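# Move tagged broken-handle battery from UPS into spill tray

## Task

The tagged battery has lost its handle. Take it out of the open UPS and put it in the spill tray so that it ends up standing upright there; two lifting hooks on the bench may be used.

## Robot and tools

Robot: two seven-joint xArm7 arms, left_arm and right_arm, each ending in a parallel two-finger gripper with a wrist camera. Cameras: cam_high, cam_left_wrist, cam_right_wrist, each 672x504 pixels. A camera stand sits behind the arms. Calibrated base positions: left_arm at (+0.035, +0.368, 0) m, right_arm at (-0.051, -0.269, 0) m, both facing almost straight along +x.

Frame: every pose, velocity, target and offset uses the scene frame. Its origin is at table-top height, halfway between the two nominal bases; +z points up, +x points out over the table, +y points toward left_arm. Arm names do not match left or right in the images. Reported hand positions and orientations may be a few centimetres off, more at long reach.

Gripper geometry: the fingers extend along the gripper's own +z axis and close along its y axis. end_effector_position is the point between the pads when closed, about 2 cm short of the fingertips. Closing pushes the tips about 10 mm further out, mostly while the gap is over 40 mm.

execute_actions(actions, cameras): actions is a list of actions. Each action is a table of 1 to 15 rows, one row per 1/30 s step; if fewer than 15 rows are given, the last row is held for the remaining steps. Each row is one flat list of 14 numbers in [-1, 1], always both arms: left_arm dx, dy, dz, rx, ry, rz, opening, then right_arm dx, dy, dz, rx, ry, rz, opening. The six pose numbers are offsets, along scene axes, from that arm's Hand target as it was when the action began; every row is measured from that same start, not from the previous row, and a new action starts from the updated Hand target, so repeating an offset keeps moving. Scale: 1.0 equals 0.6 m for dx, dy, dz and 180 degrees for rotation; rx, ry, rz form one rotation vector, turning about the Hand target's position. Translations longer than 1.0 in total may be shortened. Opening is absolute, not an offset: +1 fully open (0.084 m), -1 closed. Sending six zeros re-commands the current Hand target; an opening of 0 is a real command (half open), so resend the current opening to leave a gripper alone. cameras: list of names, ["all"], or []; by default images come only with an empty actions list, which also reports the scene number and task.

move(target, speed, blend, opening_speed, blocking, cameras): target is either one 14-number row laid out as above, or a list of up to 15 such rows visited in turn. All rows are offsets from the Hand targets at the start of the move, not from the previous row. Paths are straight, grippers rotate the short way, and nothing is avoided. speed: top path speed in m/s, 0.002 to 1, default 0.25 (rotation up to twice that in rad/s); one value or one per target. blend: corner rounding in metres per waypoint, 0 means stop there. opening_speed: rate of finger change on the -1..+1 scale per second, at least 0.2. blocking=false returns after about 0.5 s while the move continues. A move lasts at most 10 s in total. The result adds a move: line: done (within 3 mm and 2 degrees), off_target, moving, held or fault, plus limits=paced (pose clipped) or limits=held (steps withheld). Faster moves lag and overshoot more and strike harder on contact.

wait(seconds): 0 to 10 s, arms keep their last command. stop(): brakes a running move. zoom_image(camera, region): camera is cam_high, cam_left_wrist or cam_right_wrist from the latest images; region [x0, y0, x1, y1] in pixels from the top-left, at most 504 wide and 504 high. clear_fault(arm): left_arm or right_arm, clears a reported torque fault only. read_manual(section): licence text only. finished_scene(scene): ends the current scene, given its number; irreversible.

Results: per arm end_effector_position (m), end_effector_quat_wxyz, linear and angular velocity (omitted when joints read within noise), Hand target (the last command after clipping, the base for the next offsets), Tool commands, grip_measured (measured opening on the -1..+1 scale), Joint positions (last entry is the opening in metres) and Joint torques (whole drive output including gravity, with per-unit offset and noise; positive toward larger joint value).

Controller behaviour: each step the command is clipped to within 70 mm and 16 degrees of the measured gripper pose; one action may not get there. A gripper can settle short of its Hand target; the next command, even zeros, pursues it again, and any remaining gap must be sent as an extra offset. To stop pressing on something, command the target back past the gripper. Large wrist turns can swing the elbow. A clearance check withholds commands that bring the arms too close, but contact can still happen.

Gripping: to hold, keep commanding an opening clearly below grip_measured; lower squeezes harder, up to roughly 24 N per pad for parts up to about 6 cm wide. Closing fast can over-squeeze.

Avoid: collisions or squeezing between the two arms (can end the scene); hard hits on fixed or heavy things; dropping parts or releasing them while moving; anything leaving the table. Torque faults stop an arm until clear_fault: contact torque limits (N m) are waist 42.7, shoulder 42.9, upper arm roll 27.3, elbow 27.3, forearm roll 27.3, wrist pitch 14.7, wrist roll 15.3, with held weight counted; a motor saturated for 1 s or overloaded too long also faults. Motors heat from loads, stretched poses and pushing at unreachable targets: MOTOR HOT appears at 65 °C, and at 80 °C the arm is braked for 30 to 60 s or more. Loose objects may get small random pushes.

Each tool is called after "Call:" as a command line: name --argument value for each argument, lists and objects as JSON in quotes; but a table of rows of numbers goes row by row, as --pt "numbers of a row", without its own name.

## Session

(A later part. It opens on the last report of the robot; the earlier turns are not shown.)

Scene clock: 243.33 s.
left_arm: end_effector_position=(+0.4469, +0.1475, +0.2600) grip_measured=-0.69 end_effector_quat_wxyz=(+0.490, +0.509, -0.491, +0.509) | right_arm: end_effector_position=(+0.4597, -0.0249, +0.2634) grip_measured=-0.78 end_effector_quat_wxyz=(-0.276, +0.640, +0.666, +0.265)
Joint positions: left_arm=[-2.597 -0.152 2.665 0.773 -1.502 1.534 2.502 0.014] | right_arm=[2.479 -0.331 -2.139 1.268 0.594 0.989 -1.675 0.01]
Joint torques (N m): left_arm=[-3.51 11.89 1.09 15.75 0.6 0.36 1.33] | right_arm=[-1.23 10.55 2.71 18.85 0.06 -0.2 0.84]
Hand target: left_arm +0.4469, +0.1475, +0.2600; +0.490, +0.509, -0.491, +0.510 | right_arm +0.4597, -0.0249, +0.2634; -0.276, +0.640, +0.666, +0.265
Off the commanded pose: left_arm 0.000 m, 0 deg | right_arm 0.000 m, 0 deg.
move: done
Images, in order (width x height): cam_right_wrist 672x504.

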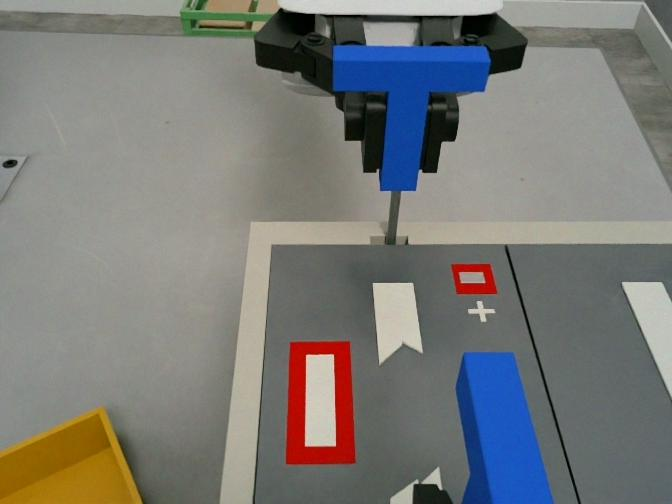

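Call:
move --pt "0 0 0 0 0 0 -0.55 0 0 0 0 0 0 -1" --pt "0.0008 -0.022 -0.022 0.2498 0.0096 0 -0.55 0 0 0 0 0 0 -1" --pt "0.0008 -0.022 -0.022 0.2498 0.0096 0 -1 0 0 0 0 0 0 -1" --speed 0.06 --cameras '["cam_right_wrist"]'

Call:
zoom_image --camera "cam_right_wrist" --region '[300, 70, 500, 270]'

Scene clock: 252.07 s.
left_arm: end_effector_position=(+0.4474, +0.1343, +0.2468) grip_measured=-0.69 end_effector_quat_wxyz=(+0.265, +0.665, -0.641, +0.275) | right_arm: end_effector_position=(+0.4597, -0.0249, +0.2634) grip_measured=-0.78 end_effector_quat_wxyz=(-0.276, +0.640, +0.666, +0.265)
Joint positions: left_arm=[-2.691 0.165 2.511 0.863 -1.03 1.08 1.91 0.014] | right_arm=[2.479 -0.331 -2.139 1.268 0.594 0.989 -1.675 0.01]
Joint torques (N m): left_arm=[-3.3 15.35 0.71 18.47 0.02 -0.64 -1.08] | right_arm=[-1.66 11.43 2.77 18.84 0.06 -0.26 0.72]
Hand target: left_arm +0.4474, +0.1343, +0.2468; +0.265, +0.665, -0.641, +0.275 | right_arm +0.4597, -0.0249, +0.2634; -0.276, +0.640, +0.666, +0.265
Off the commanded pose: left_arm 0.000 m, 0 deg | right_arm 0.000 m, 0 deg.
move: done
Images, in order (width x height): cam_right_wrist 672x504.

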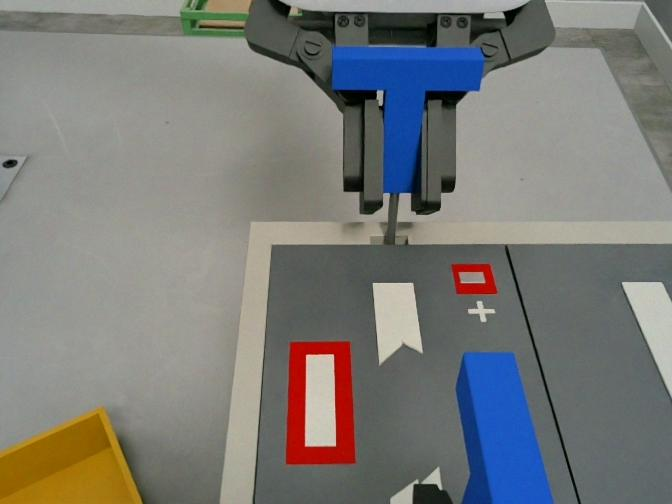

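Scaled by 2.520 from the camera's 672x504 image, which has a finer 960x720 frame.

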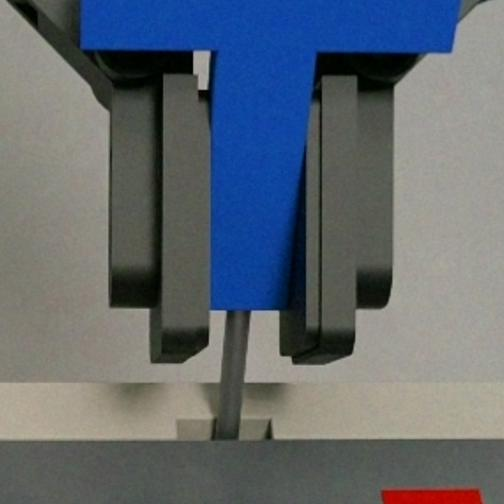

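Call:
move --pt "-0.0048 -0.0022 0.0025 0 0 0.25 -1 0 0 0 0 0 0 -1" --pt "-0.0067 -0.0073 0.0025 0 0 0.5 -1 0 0 0 0 0 0 -1" --speed 0.15 --blend '[0.002,0]' --cameras '["cam_right_wrist","cam_left_wrist"]'

Call:
zoom_image --camera "cam_right_wrist" --region '[300, 70, 500, 270]'

Scene clock: 258.17 s.
left_arm: end_effector_position=(+0.4434, +0.1299, +0.2483) grip_measured=-0.69 end_effector_quat_wxyz=(-0.007, +0.924, +0.017, +0.382) | right_arm: end_effector_position=(+0.4597, -0.0249, +0.2634) grip_measured=-0.78 end_effector_quat_wxyz=(-0.276, +0.640, +0.666, +0.265)
Joint positions: left_arm=[-2.478 1.081 1.85 0.627 -1.07 0.546 0.012 0.014] | right_arm=[2.479 -0.331 -2.139 1.268 0.594 0.989 -1.675 0.01]
Joint torques (N m): left_arm=[3.26 -4.04 9.54 14.76 1.11 -2.24 -1.47] | right_arm=[-1.81 11.79 2.9 18.78 0.03 -0.28 0.57]
Hand target: left_arm +0.4434, +0.1299, +0.2483; -0.007, +0.924, +0.017, +0.382 | right_arm +0.4597, -0.0249, +0.2634; -0.276, +0.640, +0.666, +0.265
Off the commanded pose: left_arm 0.000 m, 0 deg | right_arm 0.000 m, 0 deg.
move: done
Images, in order (width x height): cam_left_wrist 672x504, cam_right_wrist 672x504.

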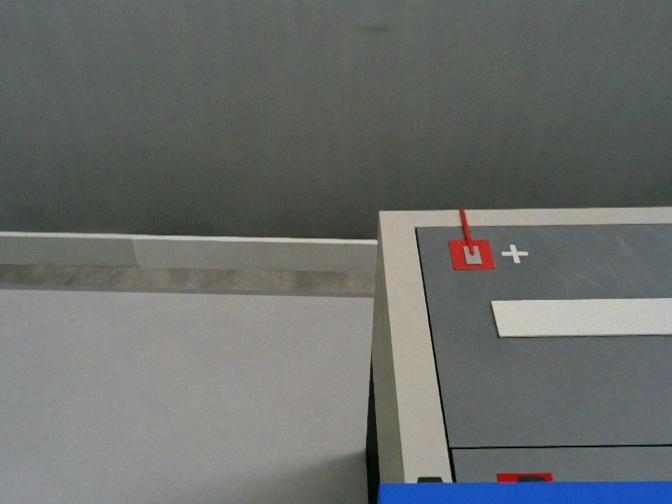

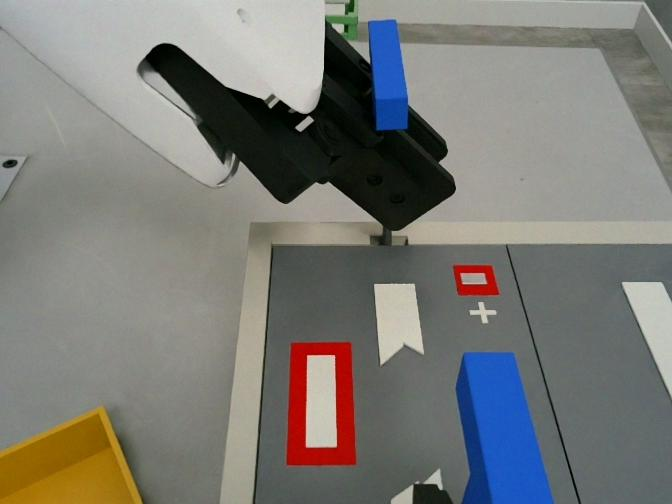

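Scaled by 2.520 from the camera's 672x504 image, which has a finer 960x720 frame.

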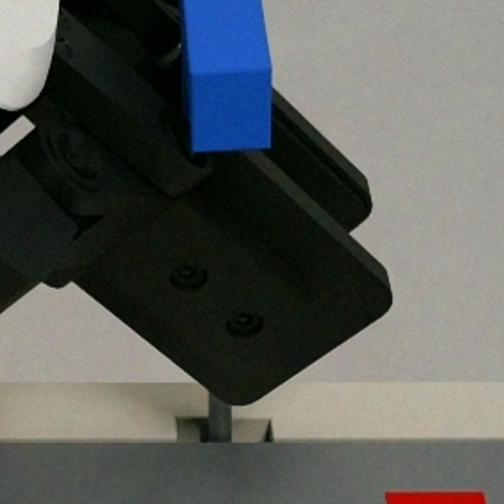

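Call:
move --target '[0,-0.0008,0.005,0,0,0,-1,0,0.0008,0.005,0,0,0,-1]' --speed 0.02

Call:
move --target '[0,0,0.005,0,0,0,-1,0,0,0.005,0,0,0,-1]' --speed 0.02

Call:
move --target '[0,0,0.0033,0,0,0,-1,0,0,0.0033,0,0,0,-1]' --speed 0.02 --cameras '["cam_right_wrist"]'

Scene clock: 259.53 s.
left_arm: end_effector_position=(+0.4434, +0.1294, +0.2513) grip_measured=-0.69 end_effector_quat_wxyz=(-0.007, +0.924, +0.017, +0.382) | right_arm: end_effector_position=(+0.4597, -0.0245, +0.2664) grip_measured=-0.78 end_effector_quat_wxyz=(-0.276, +0.640, +0.666, +0.265)
Joint positions: left_arm=[-2.478 1.084 1.859 0.631 -1.062 0.555 0.009 0.014] | right_arm=[2.478 -0.328 -2.138 1.272 0.595 0.995 -1.67 0.01]
Joint torques (N m): left_arm=[-6.11 -3.79 13.61 17.17 0.81 -2.63 -1.61] | right_arm=[-2.85 19.72 10.38 17.79 1.56 0.63 1.91]
Hand target: left_arm +0.4434, +0.1294, +0.2513; -0.007, +0.924, +0.017, +0.382 | right_arm +0.4597, -0.0244, +0.2664; -0.276, +0.640, +0.666, +0.265
Off the commanded pose: left_arm 0.000 m, 0 deg | right_arm 0.000 m, 0 deg.
move: done

Scene clock: 260.23 s.
left_arm: end_effector_position=(+0.4434, +0.1294, +0.2543) grip_measured=-0.69 end_effector_quat_wxyz=(-0.007, +0.924, +0.017, +0.382) | right_arm: end_effector_position=(+0.4596, -0.0244, +0.2694) grip_measured=-0.78 end_effector_quat_wxyz=(-0.276, +0.640, +0.666, +0.265)
Joint positions: left_arm=[-2.479 1.086 1.868 0.634 -1.055 0.563 0.007 0.014] | right_arm=[2.476 -0.324 -2.137 1.277 0.596 1.002 -1.667 0.01]
Joint torques (N m): left_arm=[-5.95 -3.69 13.53 17.06 0.74 -2.73 -1.56] | right_arm=[-3.41 23.59 14.02 27.15 3.22 -0.55 1.89]
Hand target: left_arm +0.4434, +0.1294, +0.2543; -0.007, +0.924, +0.017, +0.382 | right_arm +0.4597, -0.0244, +0.2694; -0.276, +0.640, +0.666, +0.265
Off the commanded pose: left_arm 0.000 m, 0 deg | right_arm 0.000 m, 0 deg.
move: done

Scene clock: 260.93 s.
left_arm: end_effector_position=(+0.4434, +0.1294, +0.2563) grip_measured=-0.69 end_effector_quat_wxyz=(-0.007, +0.924, +0.017, +0.382) | right_arm: end_effector_position=(+0.4597, -0.0244, +0.2714) grip_measured=-0.78 end_effector_quat_wxyz=(-0.276, +0.640, +0.666, +0.265)
Joint positions: left_arm=[-2.48 1.088 1.874 0.636 -1.051 0.568 0.006 0.014] | right_arm=[2.475 -0.321 -2.136 1.28 0.596 1.006 -1.664 0.01]
Joint torques (N m): left_arm=[-5.77 -3.75 13.48 16.88 0.75 -2.64 -1.57] | right_arm=[-3.52 23.65 13.99 26.77 3.14 -0.42 1.94]
Hand target: left_arm +0.4434, +0.1294, +0.2563; -0.007, +0.924, +0.017, +0.382 | right_arm +0.4597, -0.0244, +0.2714; -0.276, +0.640, +0.666, +0.265
Off the commanded pose: left_arm 0.000 m, 0 deg | right_arm 0.000 m, 0 deg.
move: done
Images, in order (width x height): cam_right_wrist 672x504.

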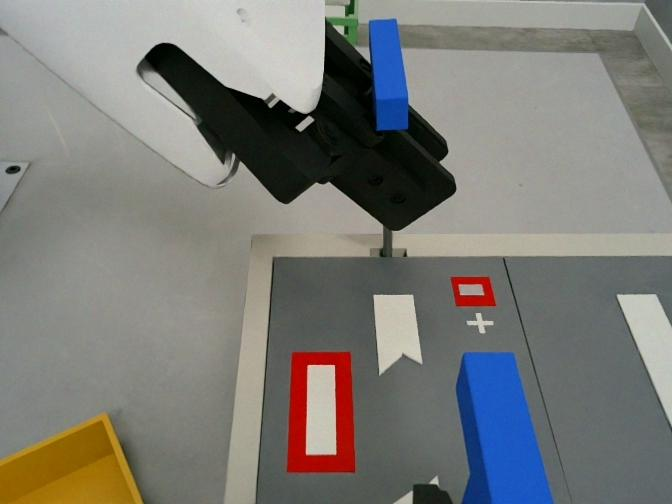

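Call:
move --target '[0,0,0.0033,0,0,0,-1,0,0,-0.0067,0,0,0,-1]' --speed 0.02

Call:
move --target '[0,0,0.0033,0,0,0,-1,0,0,0,0,0,0,-1]' --speed 0.02 --cameras '["cam_right_wrist","cam_left_wrist"]'

Scene clock: 262.03 s.
left_arm: end_effector_position=(+0.4434, +0.1294, +0.2583) grip_measured=-0.69 end_effector_quat_wxyz=(-0.007, +0.924, +0.017, +0.382) | right_arm: end_effector_position=(+0.4597, -0.0245, +0.2675) grip_measured=-0.78 end_effector_quat_wxyz=(-0.276, +0.640, +0.666, +0.266)
Joint positions: left_arm=[-2.48 1.089 1.879 0.639 -1.046 0.573 0.005 0.014] | right_arm=[2.477 -0.327 -2.137 1.274 0.595 0.997 -1.669 0.01]
Joint torques (N m): left_arm=[-5.74 -3.81 13.45 16.74 0.86 -2.63 -1.54] | right_arm=[4.01 8.03 7.57 10.78 -0.68 -2.29 -2.24]
Hand target: left_arm +0.4434, +0.1294, +0.2583; -0.007, +0.924, +0.017, +0.382 | right_arm +0.4597, -0.0244, +0.2674; -0.276, +0.640, +0.666, +0.265
Off the commanded pose: left_arm 0.000 m, 0 deg | right_arm 0.000 m, 0 deg.
move: done

Scene clock: 262.73 s.
left_arm: end_effector_position=(+0.4434, +0.1294, +0.2602) grip_measured=-0.69 end_effector_quat_wxyz=(-0.007, +0.924, +0.017, +0.382) | right_arm: end_effector_position=(+0.4596, -0.0244, +0.2674) grip_measured=-0.78 end_effector_quat_wxyz=(-0.276, +0.640, +0.666, +0.265)
Joint positions: left_arm=[-2.481 1.091 1.885 0.641 -1.042 0.579 0.004 0.014] | right_arm=[2.477 -0.327 -2.137 1.274 0.595 0.997 -1.669 0.01]
Joint torques (N m): left_arm=[-5.91 -0.25 19.13 22.22 0.77 -7.87 -1.63] | right_arm=[1.49 9.08 7.75 12.43 -0.46 -1.48 -1.93]
Hand target: left_arm +0.4434, +0.1294, +0.2602; -0.007, +0.924, +0.017, +0.382 | right_arm +0.4597, -0.0244, +0.2674; -0.276, +0.640, +0.666, +0.265
Off the commanded pose: left_arm 0.000 m, 0 deg | right_arm 0.000 m, 0 deg.
move: done
Images, in order (width x height): cam_left_wrist 672x504, cam_right_wrist 672x504.

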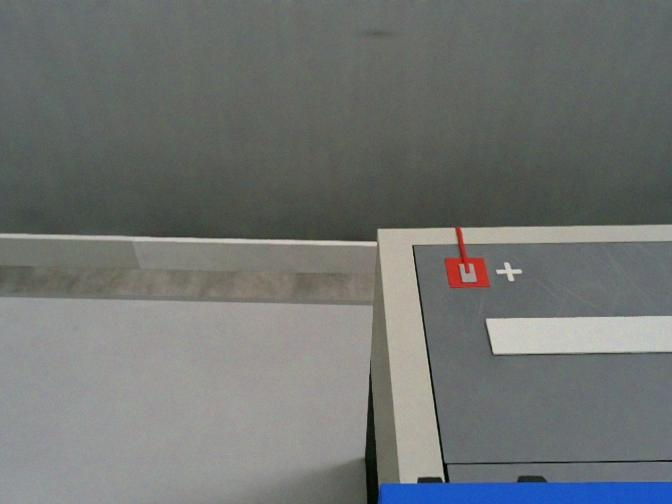

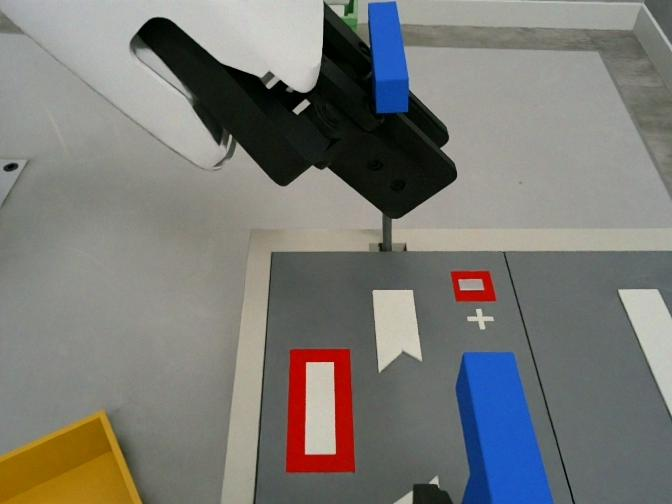

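Call:
move --target '[0,0,0.005,0,0,0,-1,0,0,0.005,0,0,0,-1]' --speed 0.02

Call:
move --target '[0,0,0.005,0,0,0,-1,0,0,0.005,0,0,0,-1]' --speed 0.02 --cameras '["cam_right_wrist","cam_left_wrist"]'

Call:
zoom_image --camera "cam_right_wrist" --region '[340, 170, 540, 320]'

Scene clock: 263.93 s.
left_arm: end_effector_position=(+0.4434, +0.1294, +0.2632) grip_measured=-0.69 end_effector_quat_wxyz=(-0.007, +0.924, +0.017, +0.382) | right_arm: end_effector_position=(+0.4596, -0.0244, +0.2704) grip_measured=-0.78 end_effector_quat_wxyz=(-0.276, +0.640, +0.666, +0.265)
Joint positions: left_arm=[-2.481 1.093 1.894 0.645 -1.035 0.587 0.003 0.014] | right_arm=[2.476 -0.323 -2.136 1.279 0.596 1.004 -1.666 0.01]
Joint torques (N m): left_arm=[-5.82 -0.81 18.51 21.76 0.62 -7.44 -1.67] | right_arm=[-2.58 23.42 14.78 25.6 2.97 -0.12 2.02]
Hand target: left_arm +0.4434, +0.1294, +0.2632; -0.007, +0.924, +0.017, +0.382 | right_arm +0.4597, -0.0244, +0.2704; -0.276, +0.640, +0.666, +0.265
Off the commanded pose: left_arm 0.000 m, 0 deg | right_arm 0.000 m, 0 deg.
move: done

Scene clock: 264.63 s.
left_arm: end_effector_position=(+0.4434, +0.1294, +0.2662) grip_measured=-0.69 end_effector_quat_wxyz=(-0.007, +0.924, +0.017, +0.382) | right_arm: end_effector_position=(+0.4597, -0.0244, +0.2734) grip_measured=-0.78 end_effector_quat_wxyz=(-0.276, +0.640, +0.666, +0.265)
Joint positions: left_arm=[-2.482 1.095 1.902 0.648 -1.028 0.595 0.001 0.014] | right_arm=[2.474 -0.319 -2.135 1.284 0.597 1.011 -1.662 0.01]
Joint torques (N m): left_arm=[-5.72 -0.66 18.63 21.85 0.68 -7.49 -1.64] | right_arm=[-2.74 23.3 14.82 25.73 3.15 -0.02 2.02]
Hand target: left_arm +0.4434, +0.1294, +0.2662; -0.007, +0.924, +0.017, +0.382 | right_arm +0.4597, -0.0244, +0.2734; -0.276, +0.640, +0.666, +0.265
Off the commanded pose: left_arm 0.000 m, 0 deg | right_arm 0.000 m, 0 deg.
move: done
Images, in order (width x height): cam_left_wrist 672x504, cam_right_wrist 672x504.

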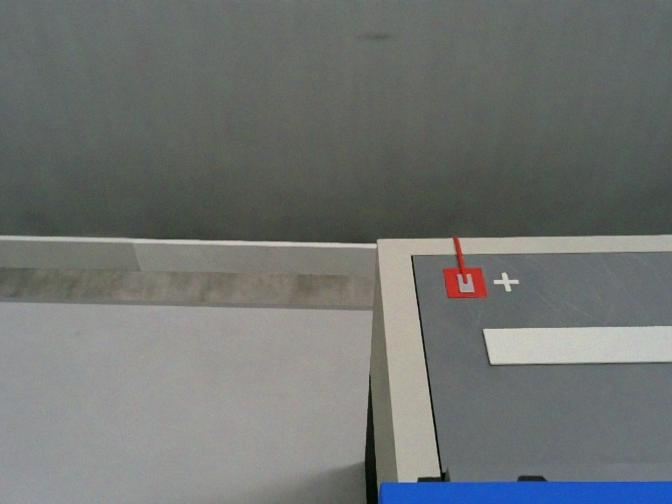

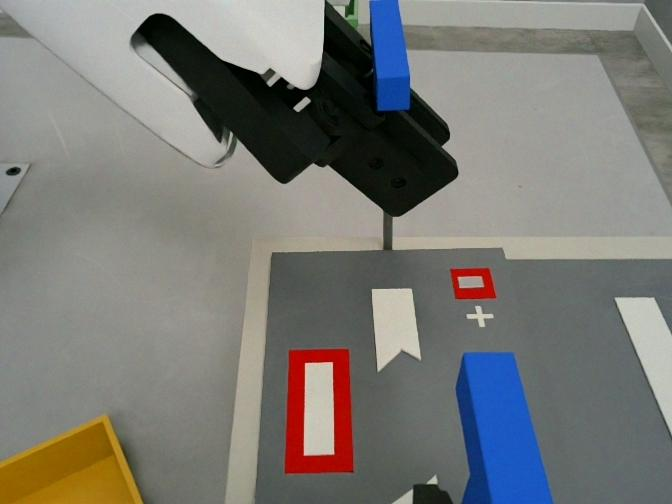

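Scaled by 2.520 from the camera's 672x504 image, which has a finer 960x720 frame.

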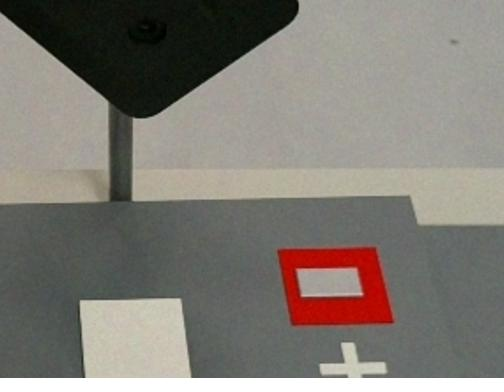

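Call:
move --target '[0,0,0.06,0,0,0,-1,0,0,0.06,0,0,0,-1]' --speed 0.04 --cameras '["cam_right_wrist","cam_left_wrist","cam_high"]'

Scene clock: 266.30 s.
left_arm: end_effector_position=(+0.4434, +0.1294, +0.3022) grip_measured=-0.69 end_effector_quat_wxyz=(-0.007, +0.924, +0.017, +0.382) | right_arm: end_effector_position=(+0.4597, -0.0244, +0.3094) grip_measured=-0.78 end_effector_quat_wxyz=(-0.276, +0.640, +0.666, +0.265)
Joint positions: left_arm=[-2.48 1.109 1.998 0.701 -0.951 0.685 -0.012 0.014] | right_arm=[2.457 -0.281 -2.124 1.348 0.601 1.091 -1.616 0.01]
Joint torques (N m): left_arm=[3.11 -0.55 18.82 21.97 1.08 -7.62 -1.52] | right_arm=[-1.41 22.09 15.45 25.05 3.52 0 2.04]
Hand target: left_arm +0.4434, +0.1294, +0.3022; -0.007, +0.924, +0.017, +0.382 | right_arm +0.4597, -0.0244, +0.3094; -0.276, +0.640, +0.666, +0.265
Off the commanded pose: left_arm 0.000 m, 0 deg | right_arm 0.000 m, 0 deg.
move: done

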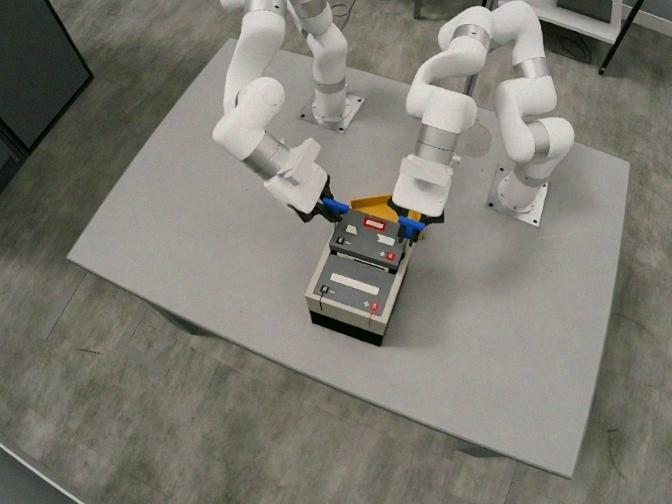

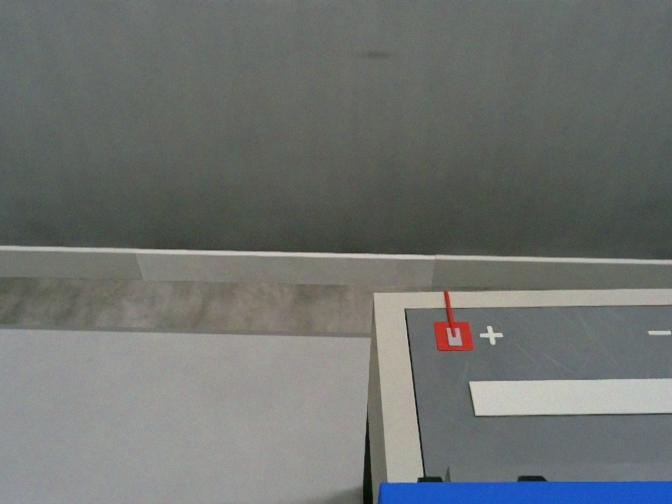

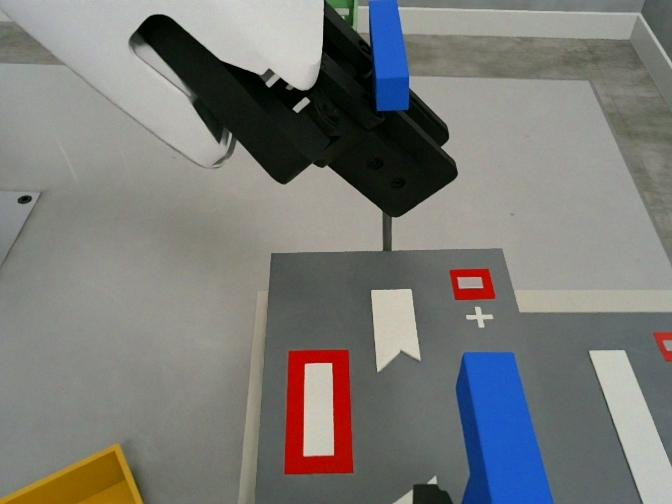

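Call:
move --target '[0,0,0.19,0,0,0,-1,0,0,0.19,0,0,0,-1]' --speed 0.06 --cameras '["cam_right_wrist","cam_high"]'

Call:
zoom_image --camera "cam_high" --region '[280, 150, 460, 350]'

Scene clock: 268.87 s.
left_arm: end_effector_position=(+0.4434, +0.1294, +0.4162) grip_measured=-0.69 end_effector_quat_wxyz=(-0.007, +0.924, +0.017, +0.382) | right_arm: end_effector_position=(+0.4596, -0.0244, +0.4234) grip_measured=-0.78 end_effector_quat_wxyz=(-0.276, +0.640, +0.666, +0.265)
Joint positions: left_arm=[-2.418 1.072 2.217 0.948 -0.761 0.938 -0.037 0.014] | right_arm=[2.468 -0.264 -2.113 1.635 0.552 1.327 -1.428 0.01]
Joint torques (N m): left_arm=[2.85 -10.88 18.02 23.83 0.68 -7.53 -1.54] | right_arm=[3.88 10.96 9.98 24.89 1.86 -0.95 1.95]
Hand target: left_arm +0.4434, +0.1294, +0.4162; -0.007, +0.924, +0.017, +0.382 | right_arm +0.4597, -0.0244, +0.4234; -0.276, +0.640, +0.666, +0.265
Off the commanded pose: left_arm 0.000 m, 0 deg | right_arm 0.000 m, 0 deg.
move: done
Images, in order (width x height): cam_high 672x504, cam_right_wrist 672x504.

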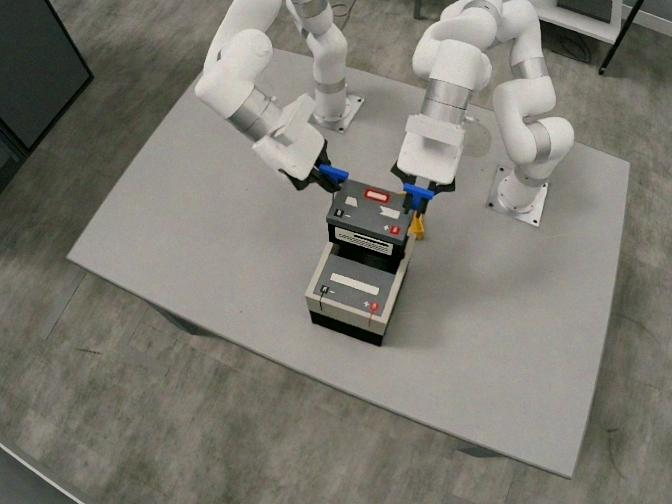

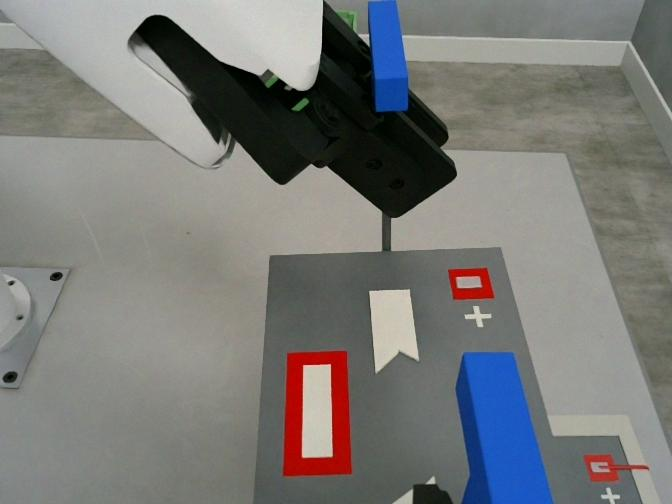

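Scaled by 2.520 from the camera's 672x504 image, which has a finer 960x720 frame.

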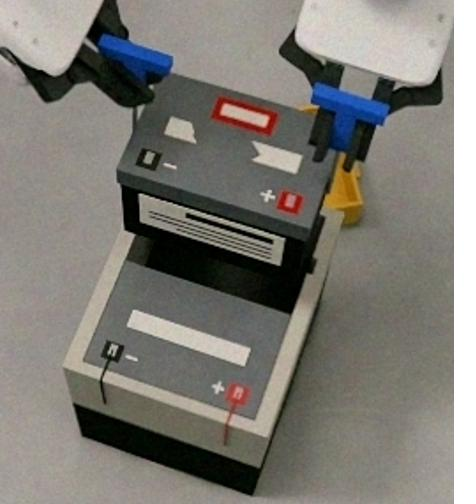

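Call:
move --pt "0 0 0.05 0 0 0 -1 0 0 0.05 0 0 0 -1" --pt "-0.1 -0.005 0.05 0 0 0 -1 -0.1 -0.005 0.05 0 0 0 -1" --speed 0.06 --blend '[0.01,0]' --cameras '["cam_right_wrist","cam_high"]'

Call:
zoom_image --camera "cam_high" --region '[280, 130, 460, 330]'

Scene clock: 272.73 s.
left_arm: end_effector_position=(+0.3834, +0.1264, +0.4463) grip_measured=-0.69 end_effector_quat_wxyz=(-0.007, +0.924, +0.017, +0.382) | right_arm: end_effector_position=(+0.3997, -0.0274, +0.4534) grip_measured=-0.78 end_effector_quat_wxyz=(-0.276, +0.640, +0.666, +0.265)
Joint positions: left_arm=[-2.532 1.182 2.352 0.946 -0.699 1.1 -0.083 0.014] | right_arm=[2.292 0.071 -2.147 1.507 0.845 1.511 -1.548 0.01]
Joint torques (N m): left_arm=[-4.91 -2.73 17.09 16.12 0.72 -7.46 -1.55] | right_arm=[-1.39 14.04 -2.58 18.68 4.72 -0.3 -2.12]
Hand target: left_arm +0.3834, +0.1264, +0.4462; -0.007, +0.924, +0.017, +0.382 | right_arm +0.3997, -0.0274, +0.4534; -0.276, +0.640, +0.666, +0.265
Off the commanded pose: left_arm 0.000 m, 0 deg | right_arm 0.000 m, 0 deg.
move: done
Images, in order (width x height): cam_high 672x504, cam_right_wrist 672x504.

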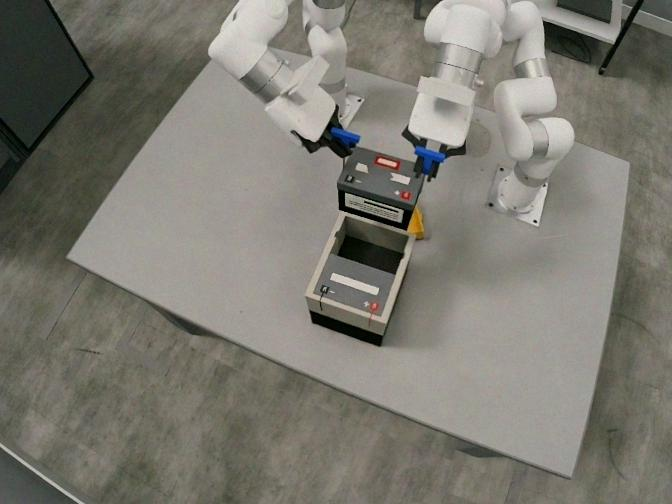

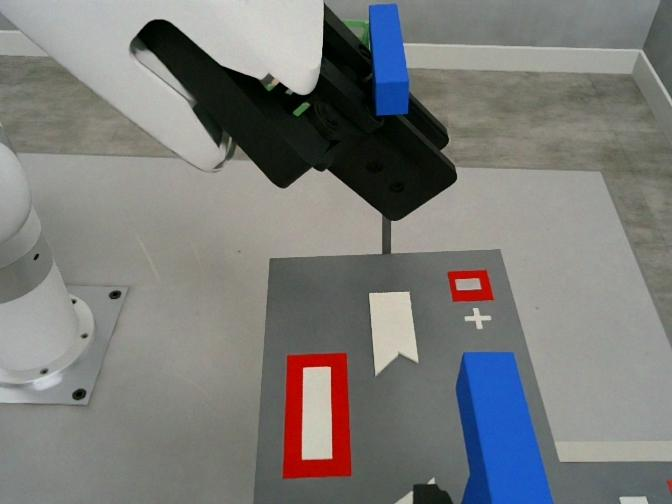

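Scaled by 2.520 from the camera's 672x504 image, which has a finer 960x720 frame.

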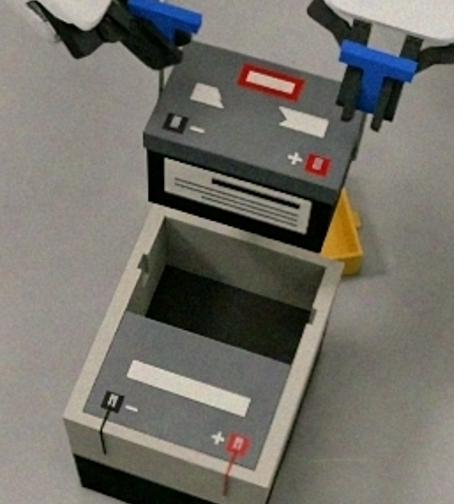

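Call:
move --target '[-0.0831,-0.0124,0,0,0,0.0565,-1,-0.0383,-0.0036,0,0,0,0.0565,-1]' --speed 0.06 --cameras '["cam_right_wrist","cam_high"]'

Scene clock: 275.83 s.
left_arm: end_effector_position=(+0.3335, +0.1189, +0.4462) grip_measured=-0.69 end_effector_quat_wxyz=(-0.041, +0.919, +0.099, +0.380) | right_arm: end_effector_position=(+0.3767, -0.0296, +0.4534) grip_measured=-0.78 end_effector_quat_wxyz=(-0.298, +0.579, +0.720, +0.240)
Joint positions: left_arm=[-2.539 1.325 2.368 0.991 -0.622 1.284 -0.302 0.014] | right_arm=[2.307 0.008 -2.134 1.558 0.79 1.627 -1.639 0.01]
Joint torques (N m): left_arm=[-3.36 -6.35 17.62 20.08 1.2 -7.94 -1.58] | right_arm=[3.76 3.81 5.86 23.87 2.64 0.29 -2.14]
Hand target: left_arm +0.3335, +0.1190, +0.4462; -0.041, +0.919, +0.099, +0.380 | right_arm +0.3767, -0.0296, +0.4534; -0.298, +0.579, +0.720, +0.240
Off the commanded pose: left_arm 0.000 m, 0 deg | right_arm 0.000 m, 0 deg.
move: done
Images, in order (width x height): cam_high 672x504, cam_right_wrist 672x504.

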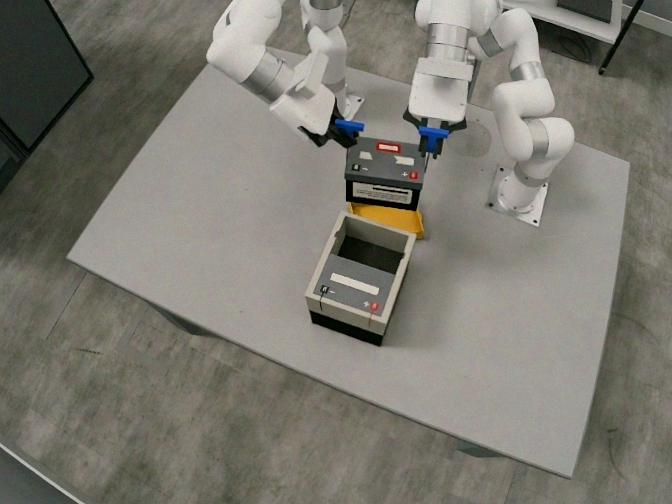

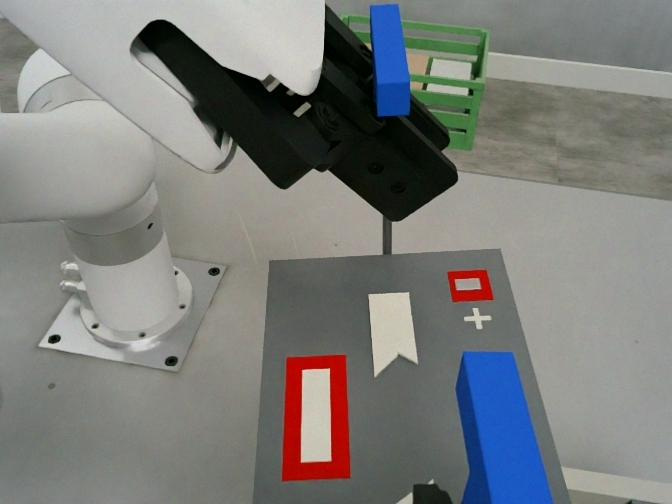

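Call:
move --pt "-0.0819 -0.0162 0 0 0 0.0565 -1 -0.0393 0.0004 0 0 0 0.0565 -1" --pt "-0.1619 -0.0360 0 0 0 0.113 -1 -0.0804 0.0044 0 0 0 0.113 -1" --speed 0.06 --blend '[0.003,0]' --cameras '["cam_right_wrist","cam_high","cam_left_wrist"]'

Scene clock: 279.73 s.
left_arm: end_effector_position=(+0.2364, +0.0974, +0.4462) grip_measured=-0.69 end_effector_quat_wxyz=(-0.108, +0.887, +0.259, +0.367) | right_arm: end_effector_position=(+0.3284, -0.0270, +0.4534) grip_measured=-0.78 end_effector_quat_wxyz=(-0.336, +0.443, +0.811, +0.184)
Joint positions: left_arm=[-2.51 1.461 2.381 1.216 -0.486 1.699 -0.674 0.014] | right_arm=[2.372 -0.12 -2.077 1.661 0.658 1.822 -1.784 0.01]
Joint torques (N m): left_arm=[4.34 -14.24 17.64 13.38 2.93 -7.52 -1.57] | right_arm=[4 5.4 10.06 22.08 2.66 1.05 -2.1]
Hand target: left_arm +0.2364, +0.0974, +0.4462; -0.108, +0.887, +0.259, +0.367 | right_arm +0.3284, -0.0270, +0.4534; -0.336, +0.443, +0.811, +0.184
Off the commanded pose: left_arm 0.000 m, 0 deg | right_arm 0.000 m, 0 deg.
move: done

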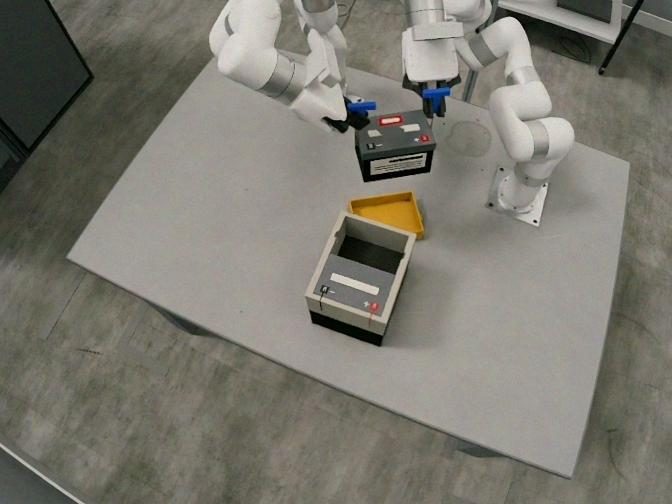

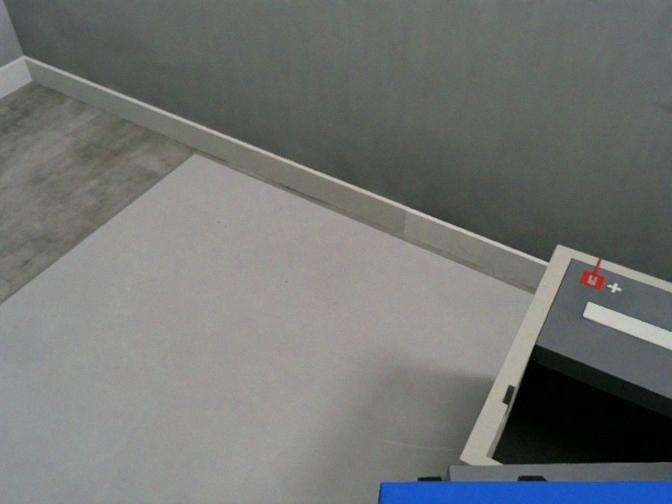

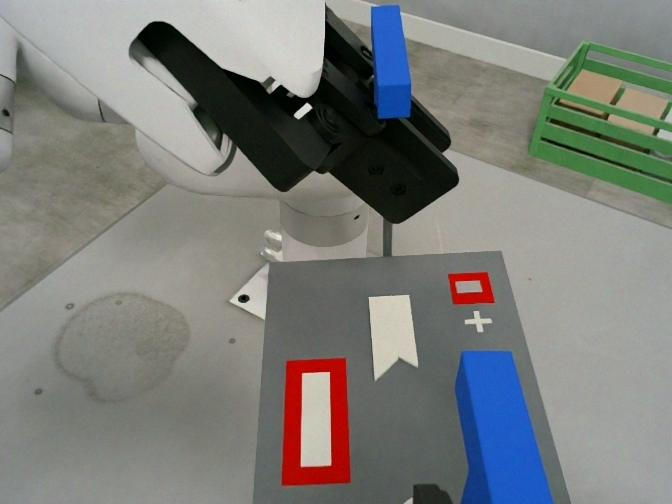

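Call:
move --target '[0,0,-0.2,0,0,0,-1,0,0,-0.2,0,0,0,-1]' --speed 0.07 --cameras '["cam_right_wrist","cam_high"]'

Call:
zoom_image --camera "cam_high" --region '[310, 80, 460, 280]'

Scene clock: 283.03 s.
left_arm: end_effector_position=(+0.2364, +0.0974, +0.3263) grip_measured=-0.69 end_effector_quat_wxyz=(-0.108, +0.887, +0.259, +0.367) | right_arm: end_effector_position=(+0.3285, -0.0270, +0.3334) grip_measured=-0.78 end_effector_quat_wxyz=(-0.336, +0.443, +0.811, +0.184)
Joint positions: left_arm=[-2.646 1.705 2.203 0.909 -0.657 1.606 -0.742 0.014] | right_arm=[2.351 -0.061 -2.09 1.311 0.675 1.594 -2.013 0.01]
Joint torques (N m): left_arm=[-3.9 -11.35 15.01 4.83 0.06 -10.95 -1.69] | right_arm=[4.54 3.94 9.22 16.14 2.5 -0.53 -2.11]
Hand target: left_arm +0.2364, +0.0974, +0.3262; -0.108, +0.887, +0.259, +0.367 | right_arm +0.3284, -0.0270, +0.3334; -0.336, +0.443, +0.811, +0.184
Off the commanded pose: left_arm 0.000 m, 0 deg | right_arm 0.000 m, 0 deg.
move: done
Images, in order (width x height): cam_high 672x504, cam_right_wrist 672x504.

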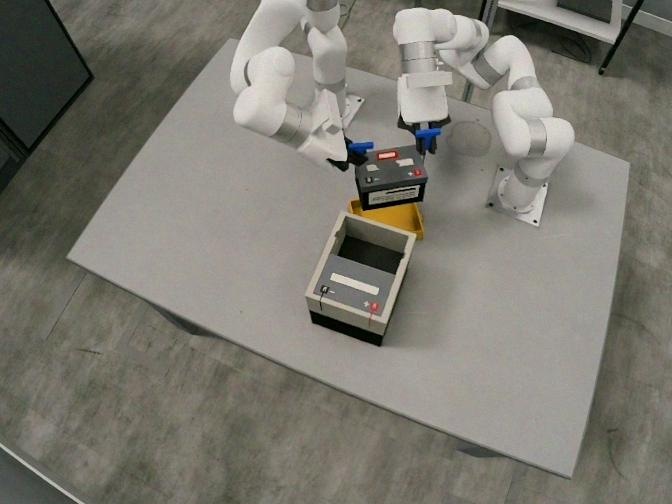

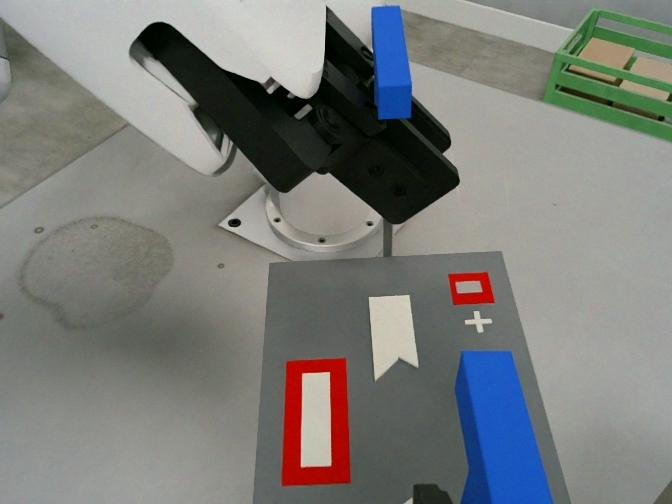

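Scaled by 2.520 from the camera's 672x504 image, which has a finer 960x720 frame.

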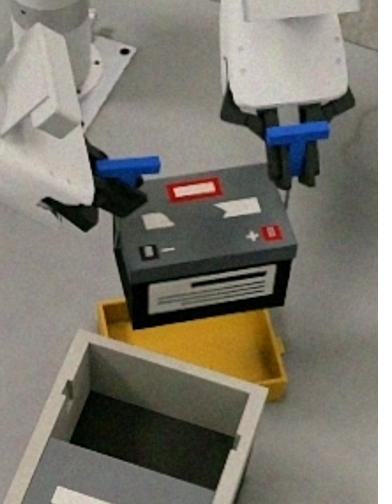

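Call:
move --target '[0,0,-0.1167,0,0,0,-1,0,0,-0.1167,0,0,0,-1]' --speed 0.07 --cameras '["cam_right_wrist","cam_high","cam_left_wrist"]'

Call:
zoom_image --camera "cam_high" --region '[330, 130, 450, 250]'

Scene clock: 286.00 s.
left_arm: end_effector_position=(+0.2364, +0.0973, +0.2563) grip_measured=-0.69 end_effector_quat_wxyz=(-0.108, +0.887, +0.259, +0.367) | right_arm: end_effector_position=(+0.3284, -0.0269, +0.2634) grip_measured=-0.78 end_effector_quat_wxyz=(-0.336, +0.443, +0.811, +0.184)
Joint positions: left_arm=[-2.737 1.824 2.051 0.784 -0.787 1.573 -0.8 0.014] | right_arm=[2.385 -0.135 -2.088 1.165 0.632 1.414 -2.083 0.01]
Joint torques (N m): left_arm=[-3.88 -10.43 9.95 -1.99 -0.51 -3.63 -1.33] | right_arm=[2.21 4.35 0.62 11.28 -0.38 -1.83 -2.09]
Hand target: left_arm +0.2364, +0.0974, +0.2562; -0.108, +0.887, +0.259, +0.367 | right_arm +0.3284, -0.0270, +0.2634; -0.336, +0.443, +0.811, +0.184
Off the commanded pose: left_arm 0.000 m, 0 deg | right_arm 0.000 m, 0 deg.
move: done

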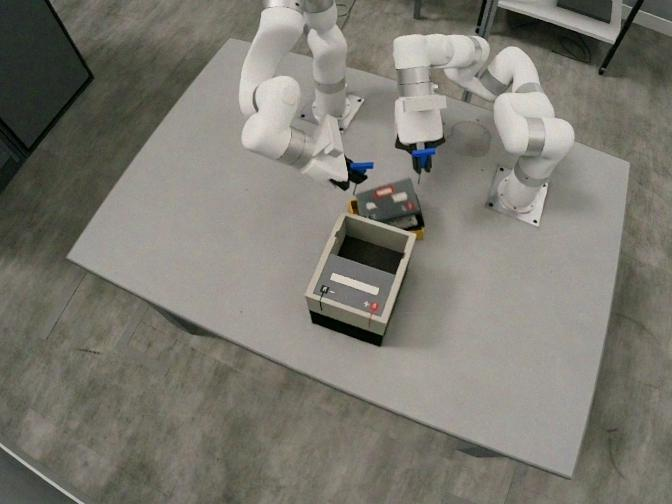

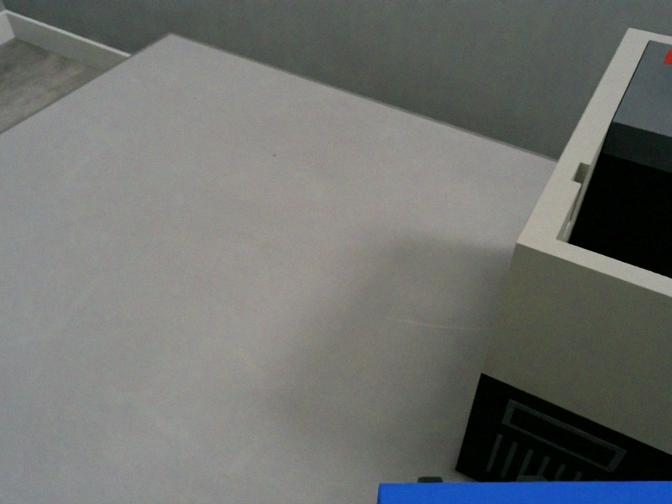

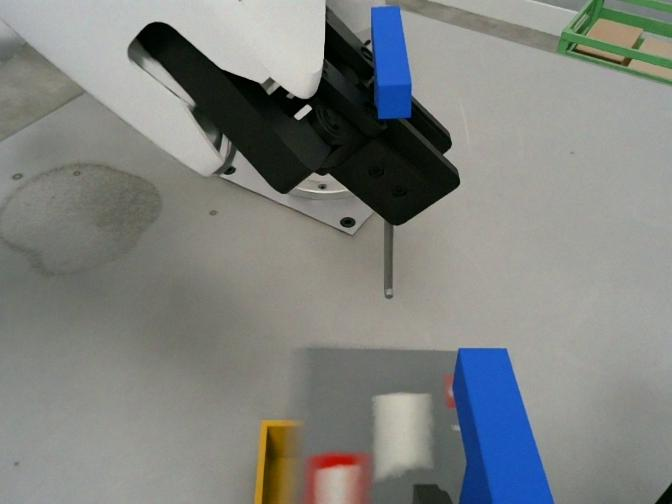

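Scaled by 4.200 from the camera's 672x504 image, which has a finer 960x720 frame.

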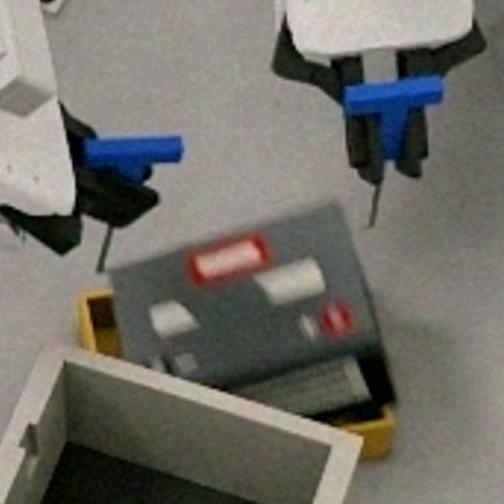

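Call:
wait --seconds 0.5 --cameras '["cam_right_wrist","cam_high"]'

Call:
zoom_image --camera "cam_high" --region '[330, 130, 450, 250]'

Scene clock: 286.73 s.
left_arm: end_effector_position=(+0.2364, +0.0974, +0.2562) grip_measured=-0.69 end_effector_quat_wxyz=(-0.108, +0.887, +0.259, +0.367) | right_arm: end_effector_position=(+0.3284, -0.0270, +0.2634) grip_measured=-0.78 end_effector_quat_wxyz=(-0.336, +0.443, +0.811, +0.184)
Joint positions: left_arm=[-2.737 1.824 2.051 0.784 -0.787 1.573 -0.8 0.014] | right_arm=[2.385 -0.135 -2.088 1.165 0.632 1.414 -2.083 0.01]
Joint torques (N m): left_arm=[-3.97 -10.49 9.91 -1.97 -0.69 -1.97 -1.33] | right_arm=[2.22 3.9 0.66 11.22 -0.42 -1.88 -2.07]
Hand target: left_arm +0.2364, +0.0974, +0.2562; -0.108, +0.887, +0.259, +0.367 | right_arm +0.3284, -0.0270, +0.2634; -0.336, +0.443, +0.811, +0.184
Tool commands: left_gripper/opening=-1.0 right_gripper/opening=-1.0
Off the commanded pose: left_arm 0.000 m, 0 deg | right_arm 0.000 m, 0 deg.
wait: 0.50 s; at rest from the start
Images, in order (width x height): cam_high 672x504, cam_right_wrist 672x504.

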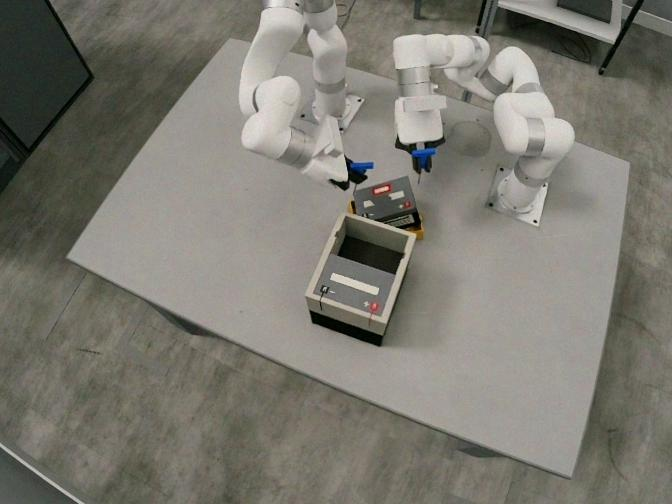

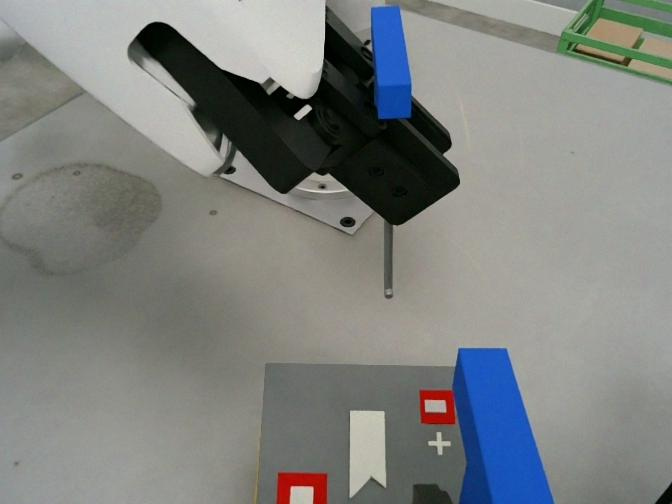

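Scaled by 4.200 from the camera's 672x504 image, which has a finer 960x720 frame.

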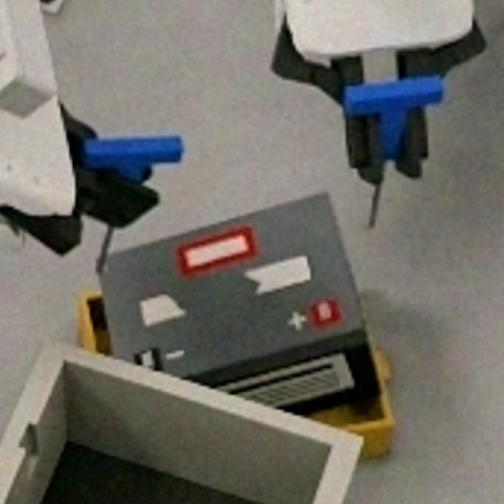

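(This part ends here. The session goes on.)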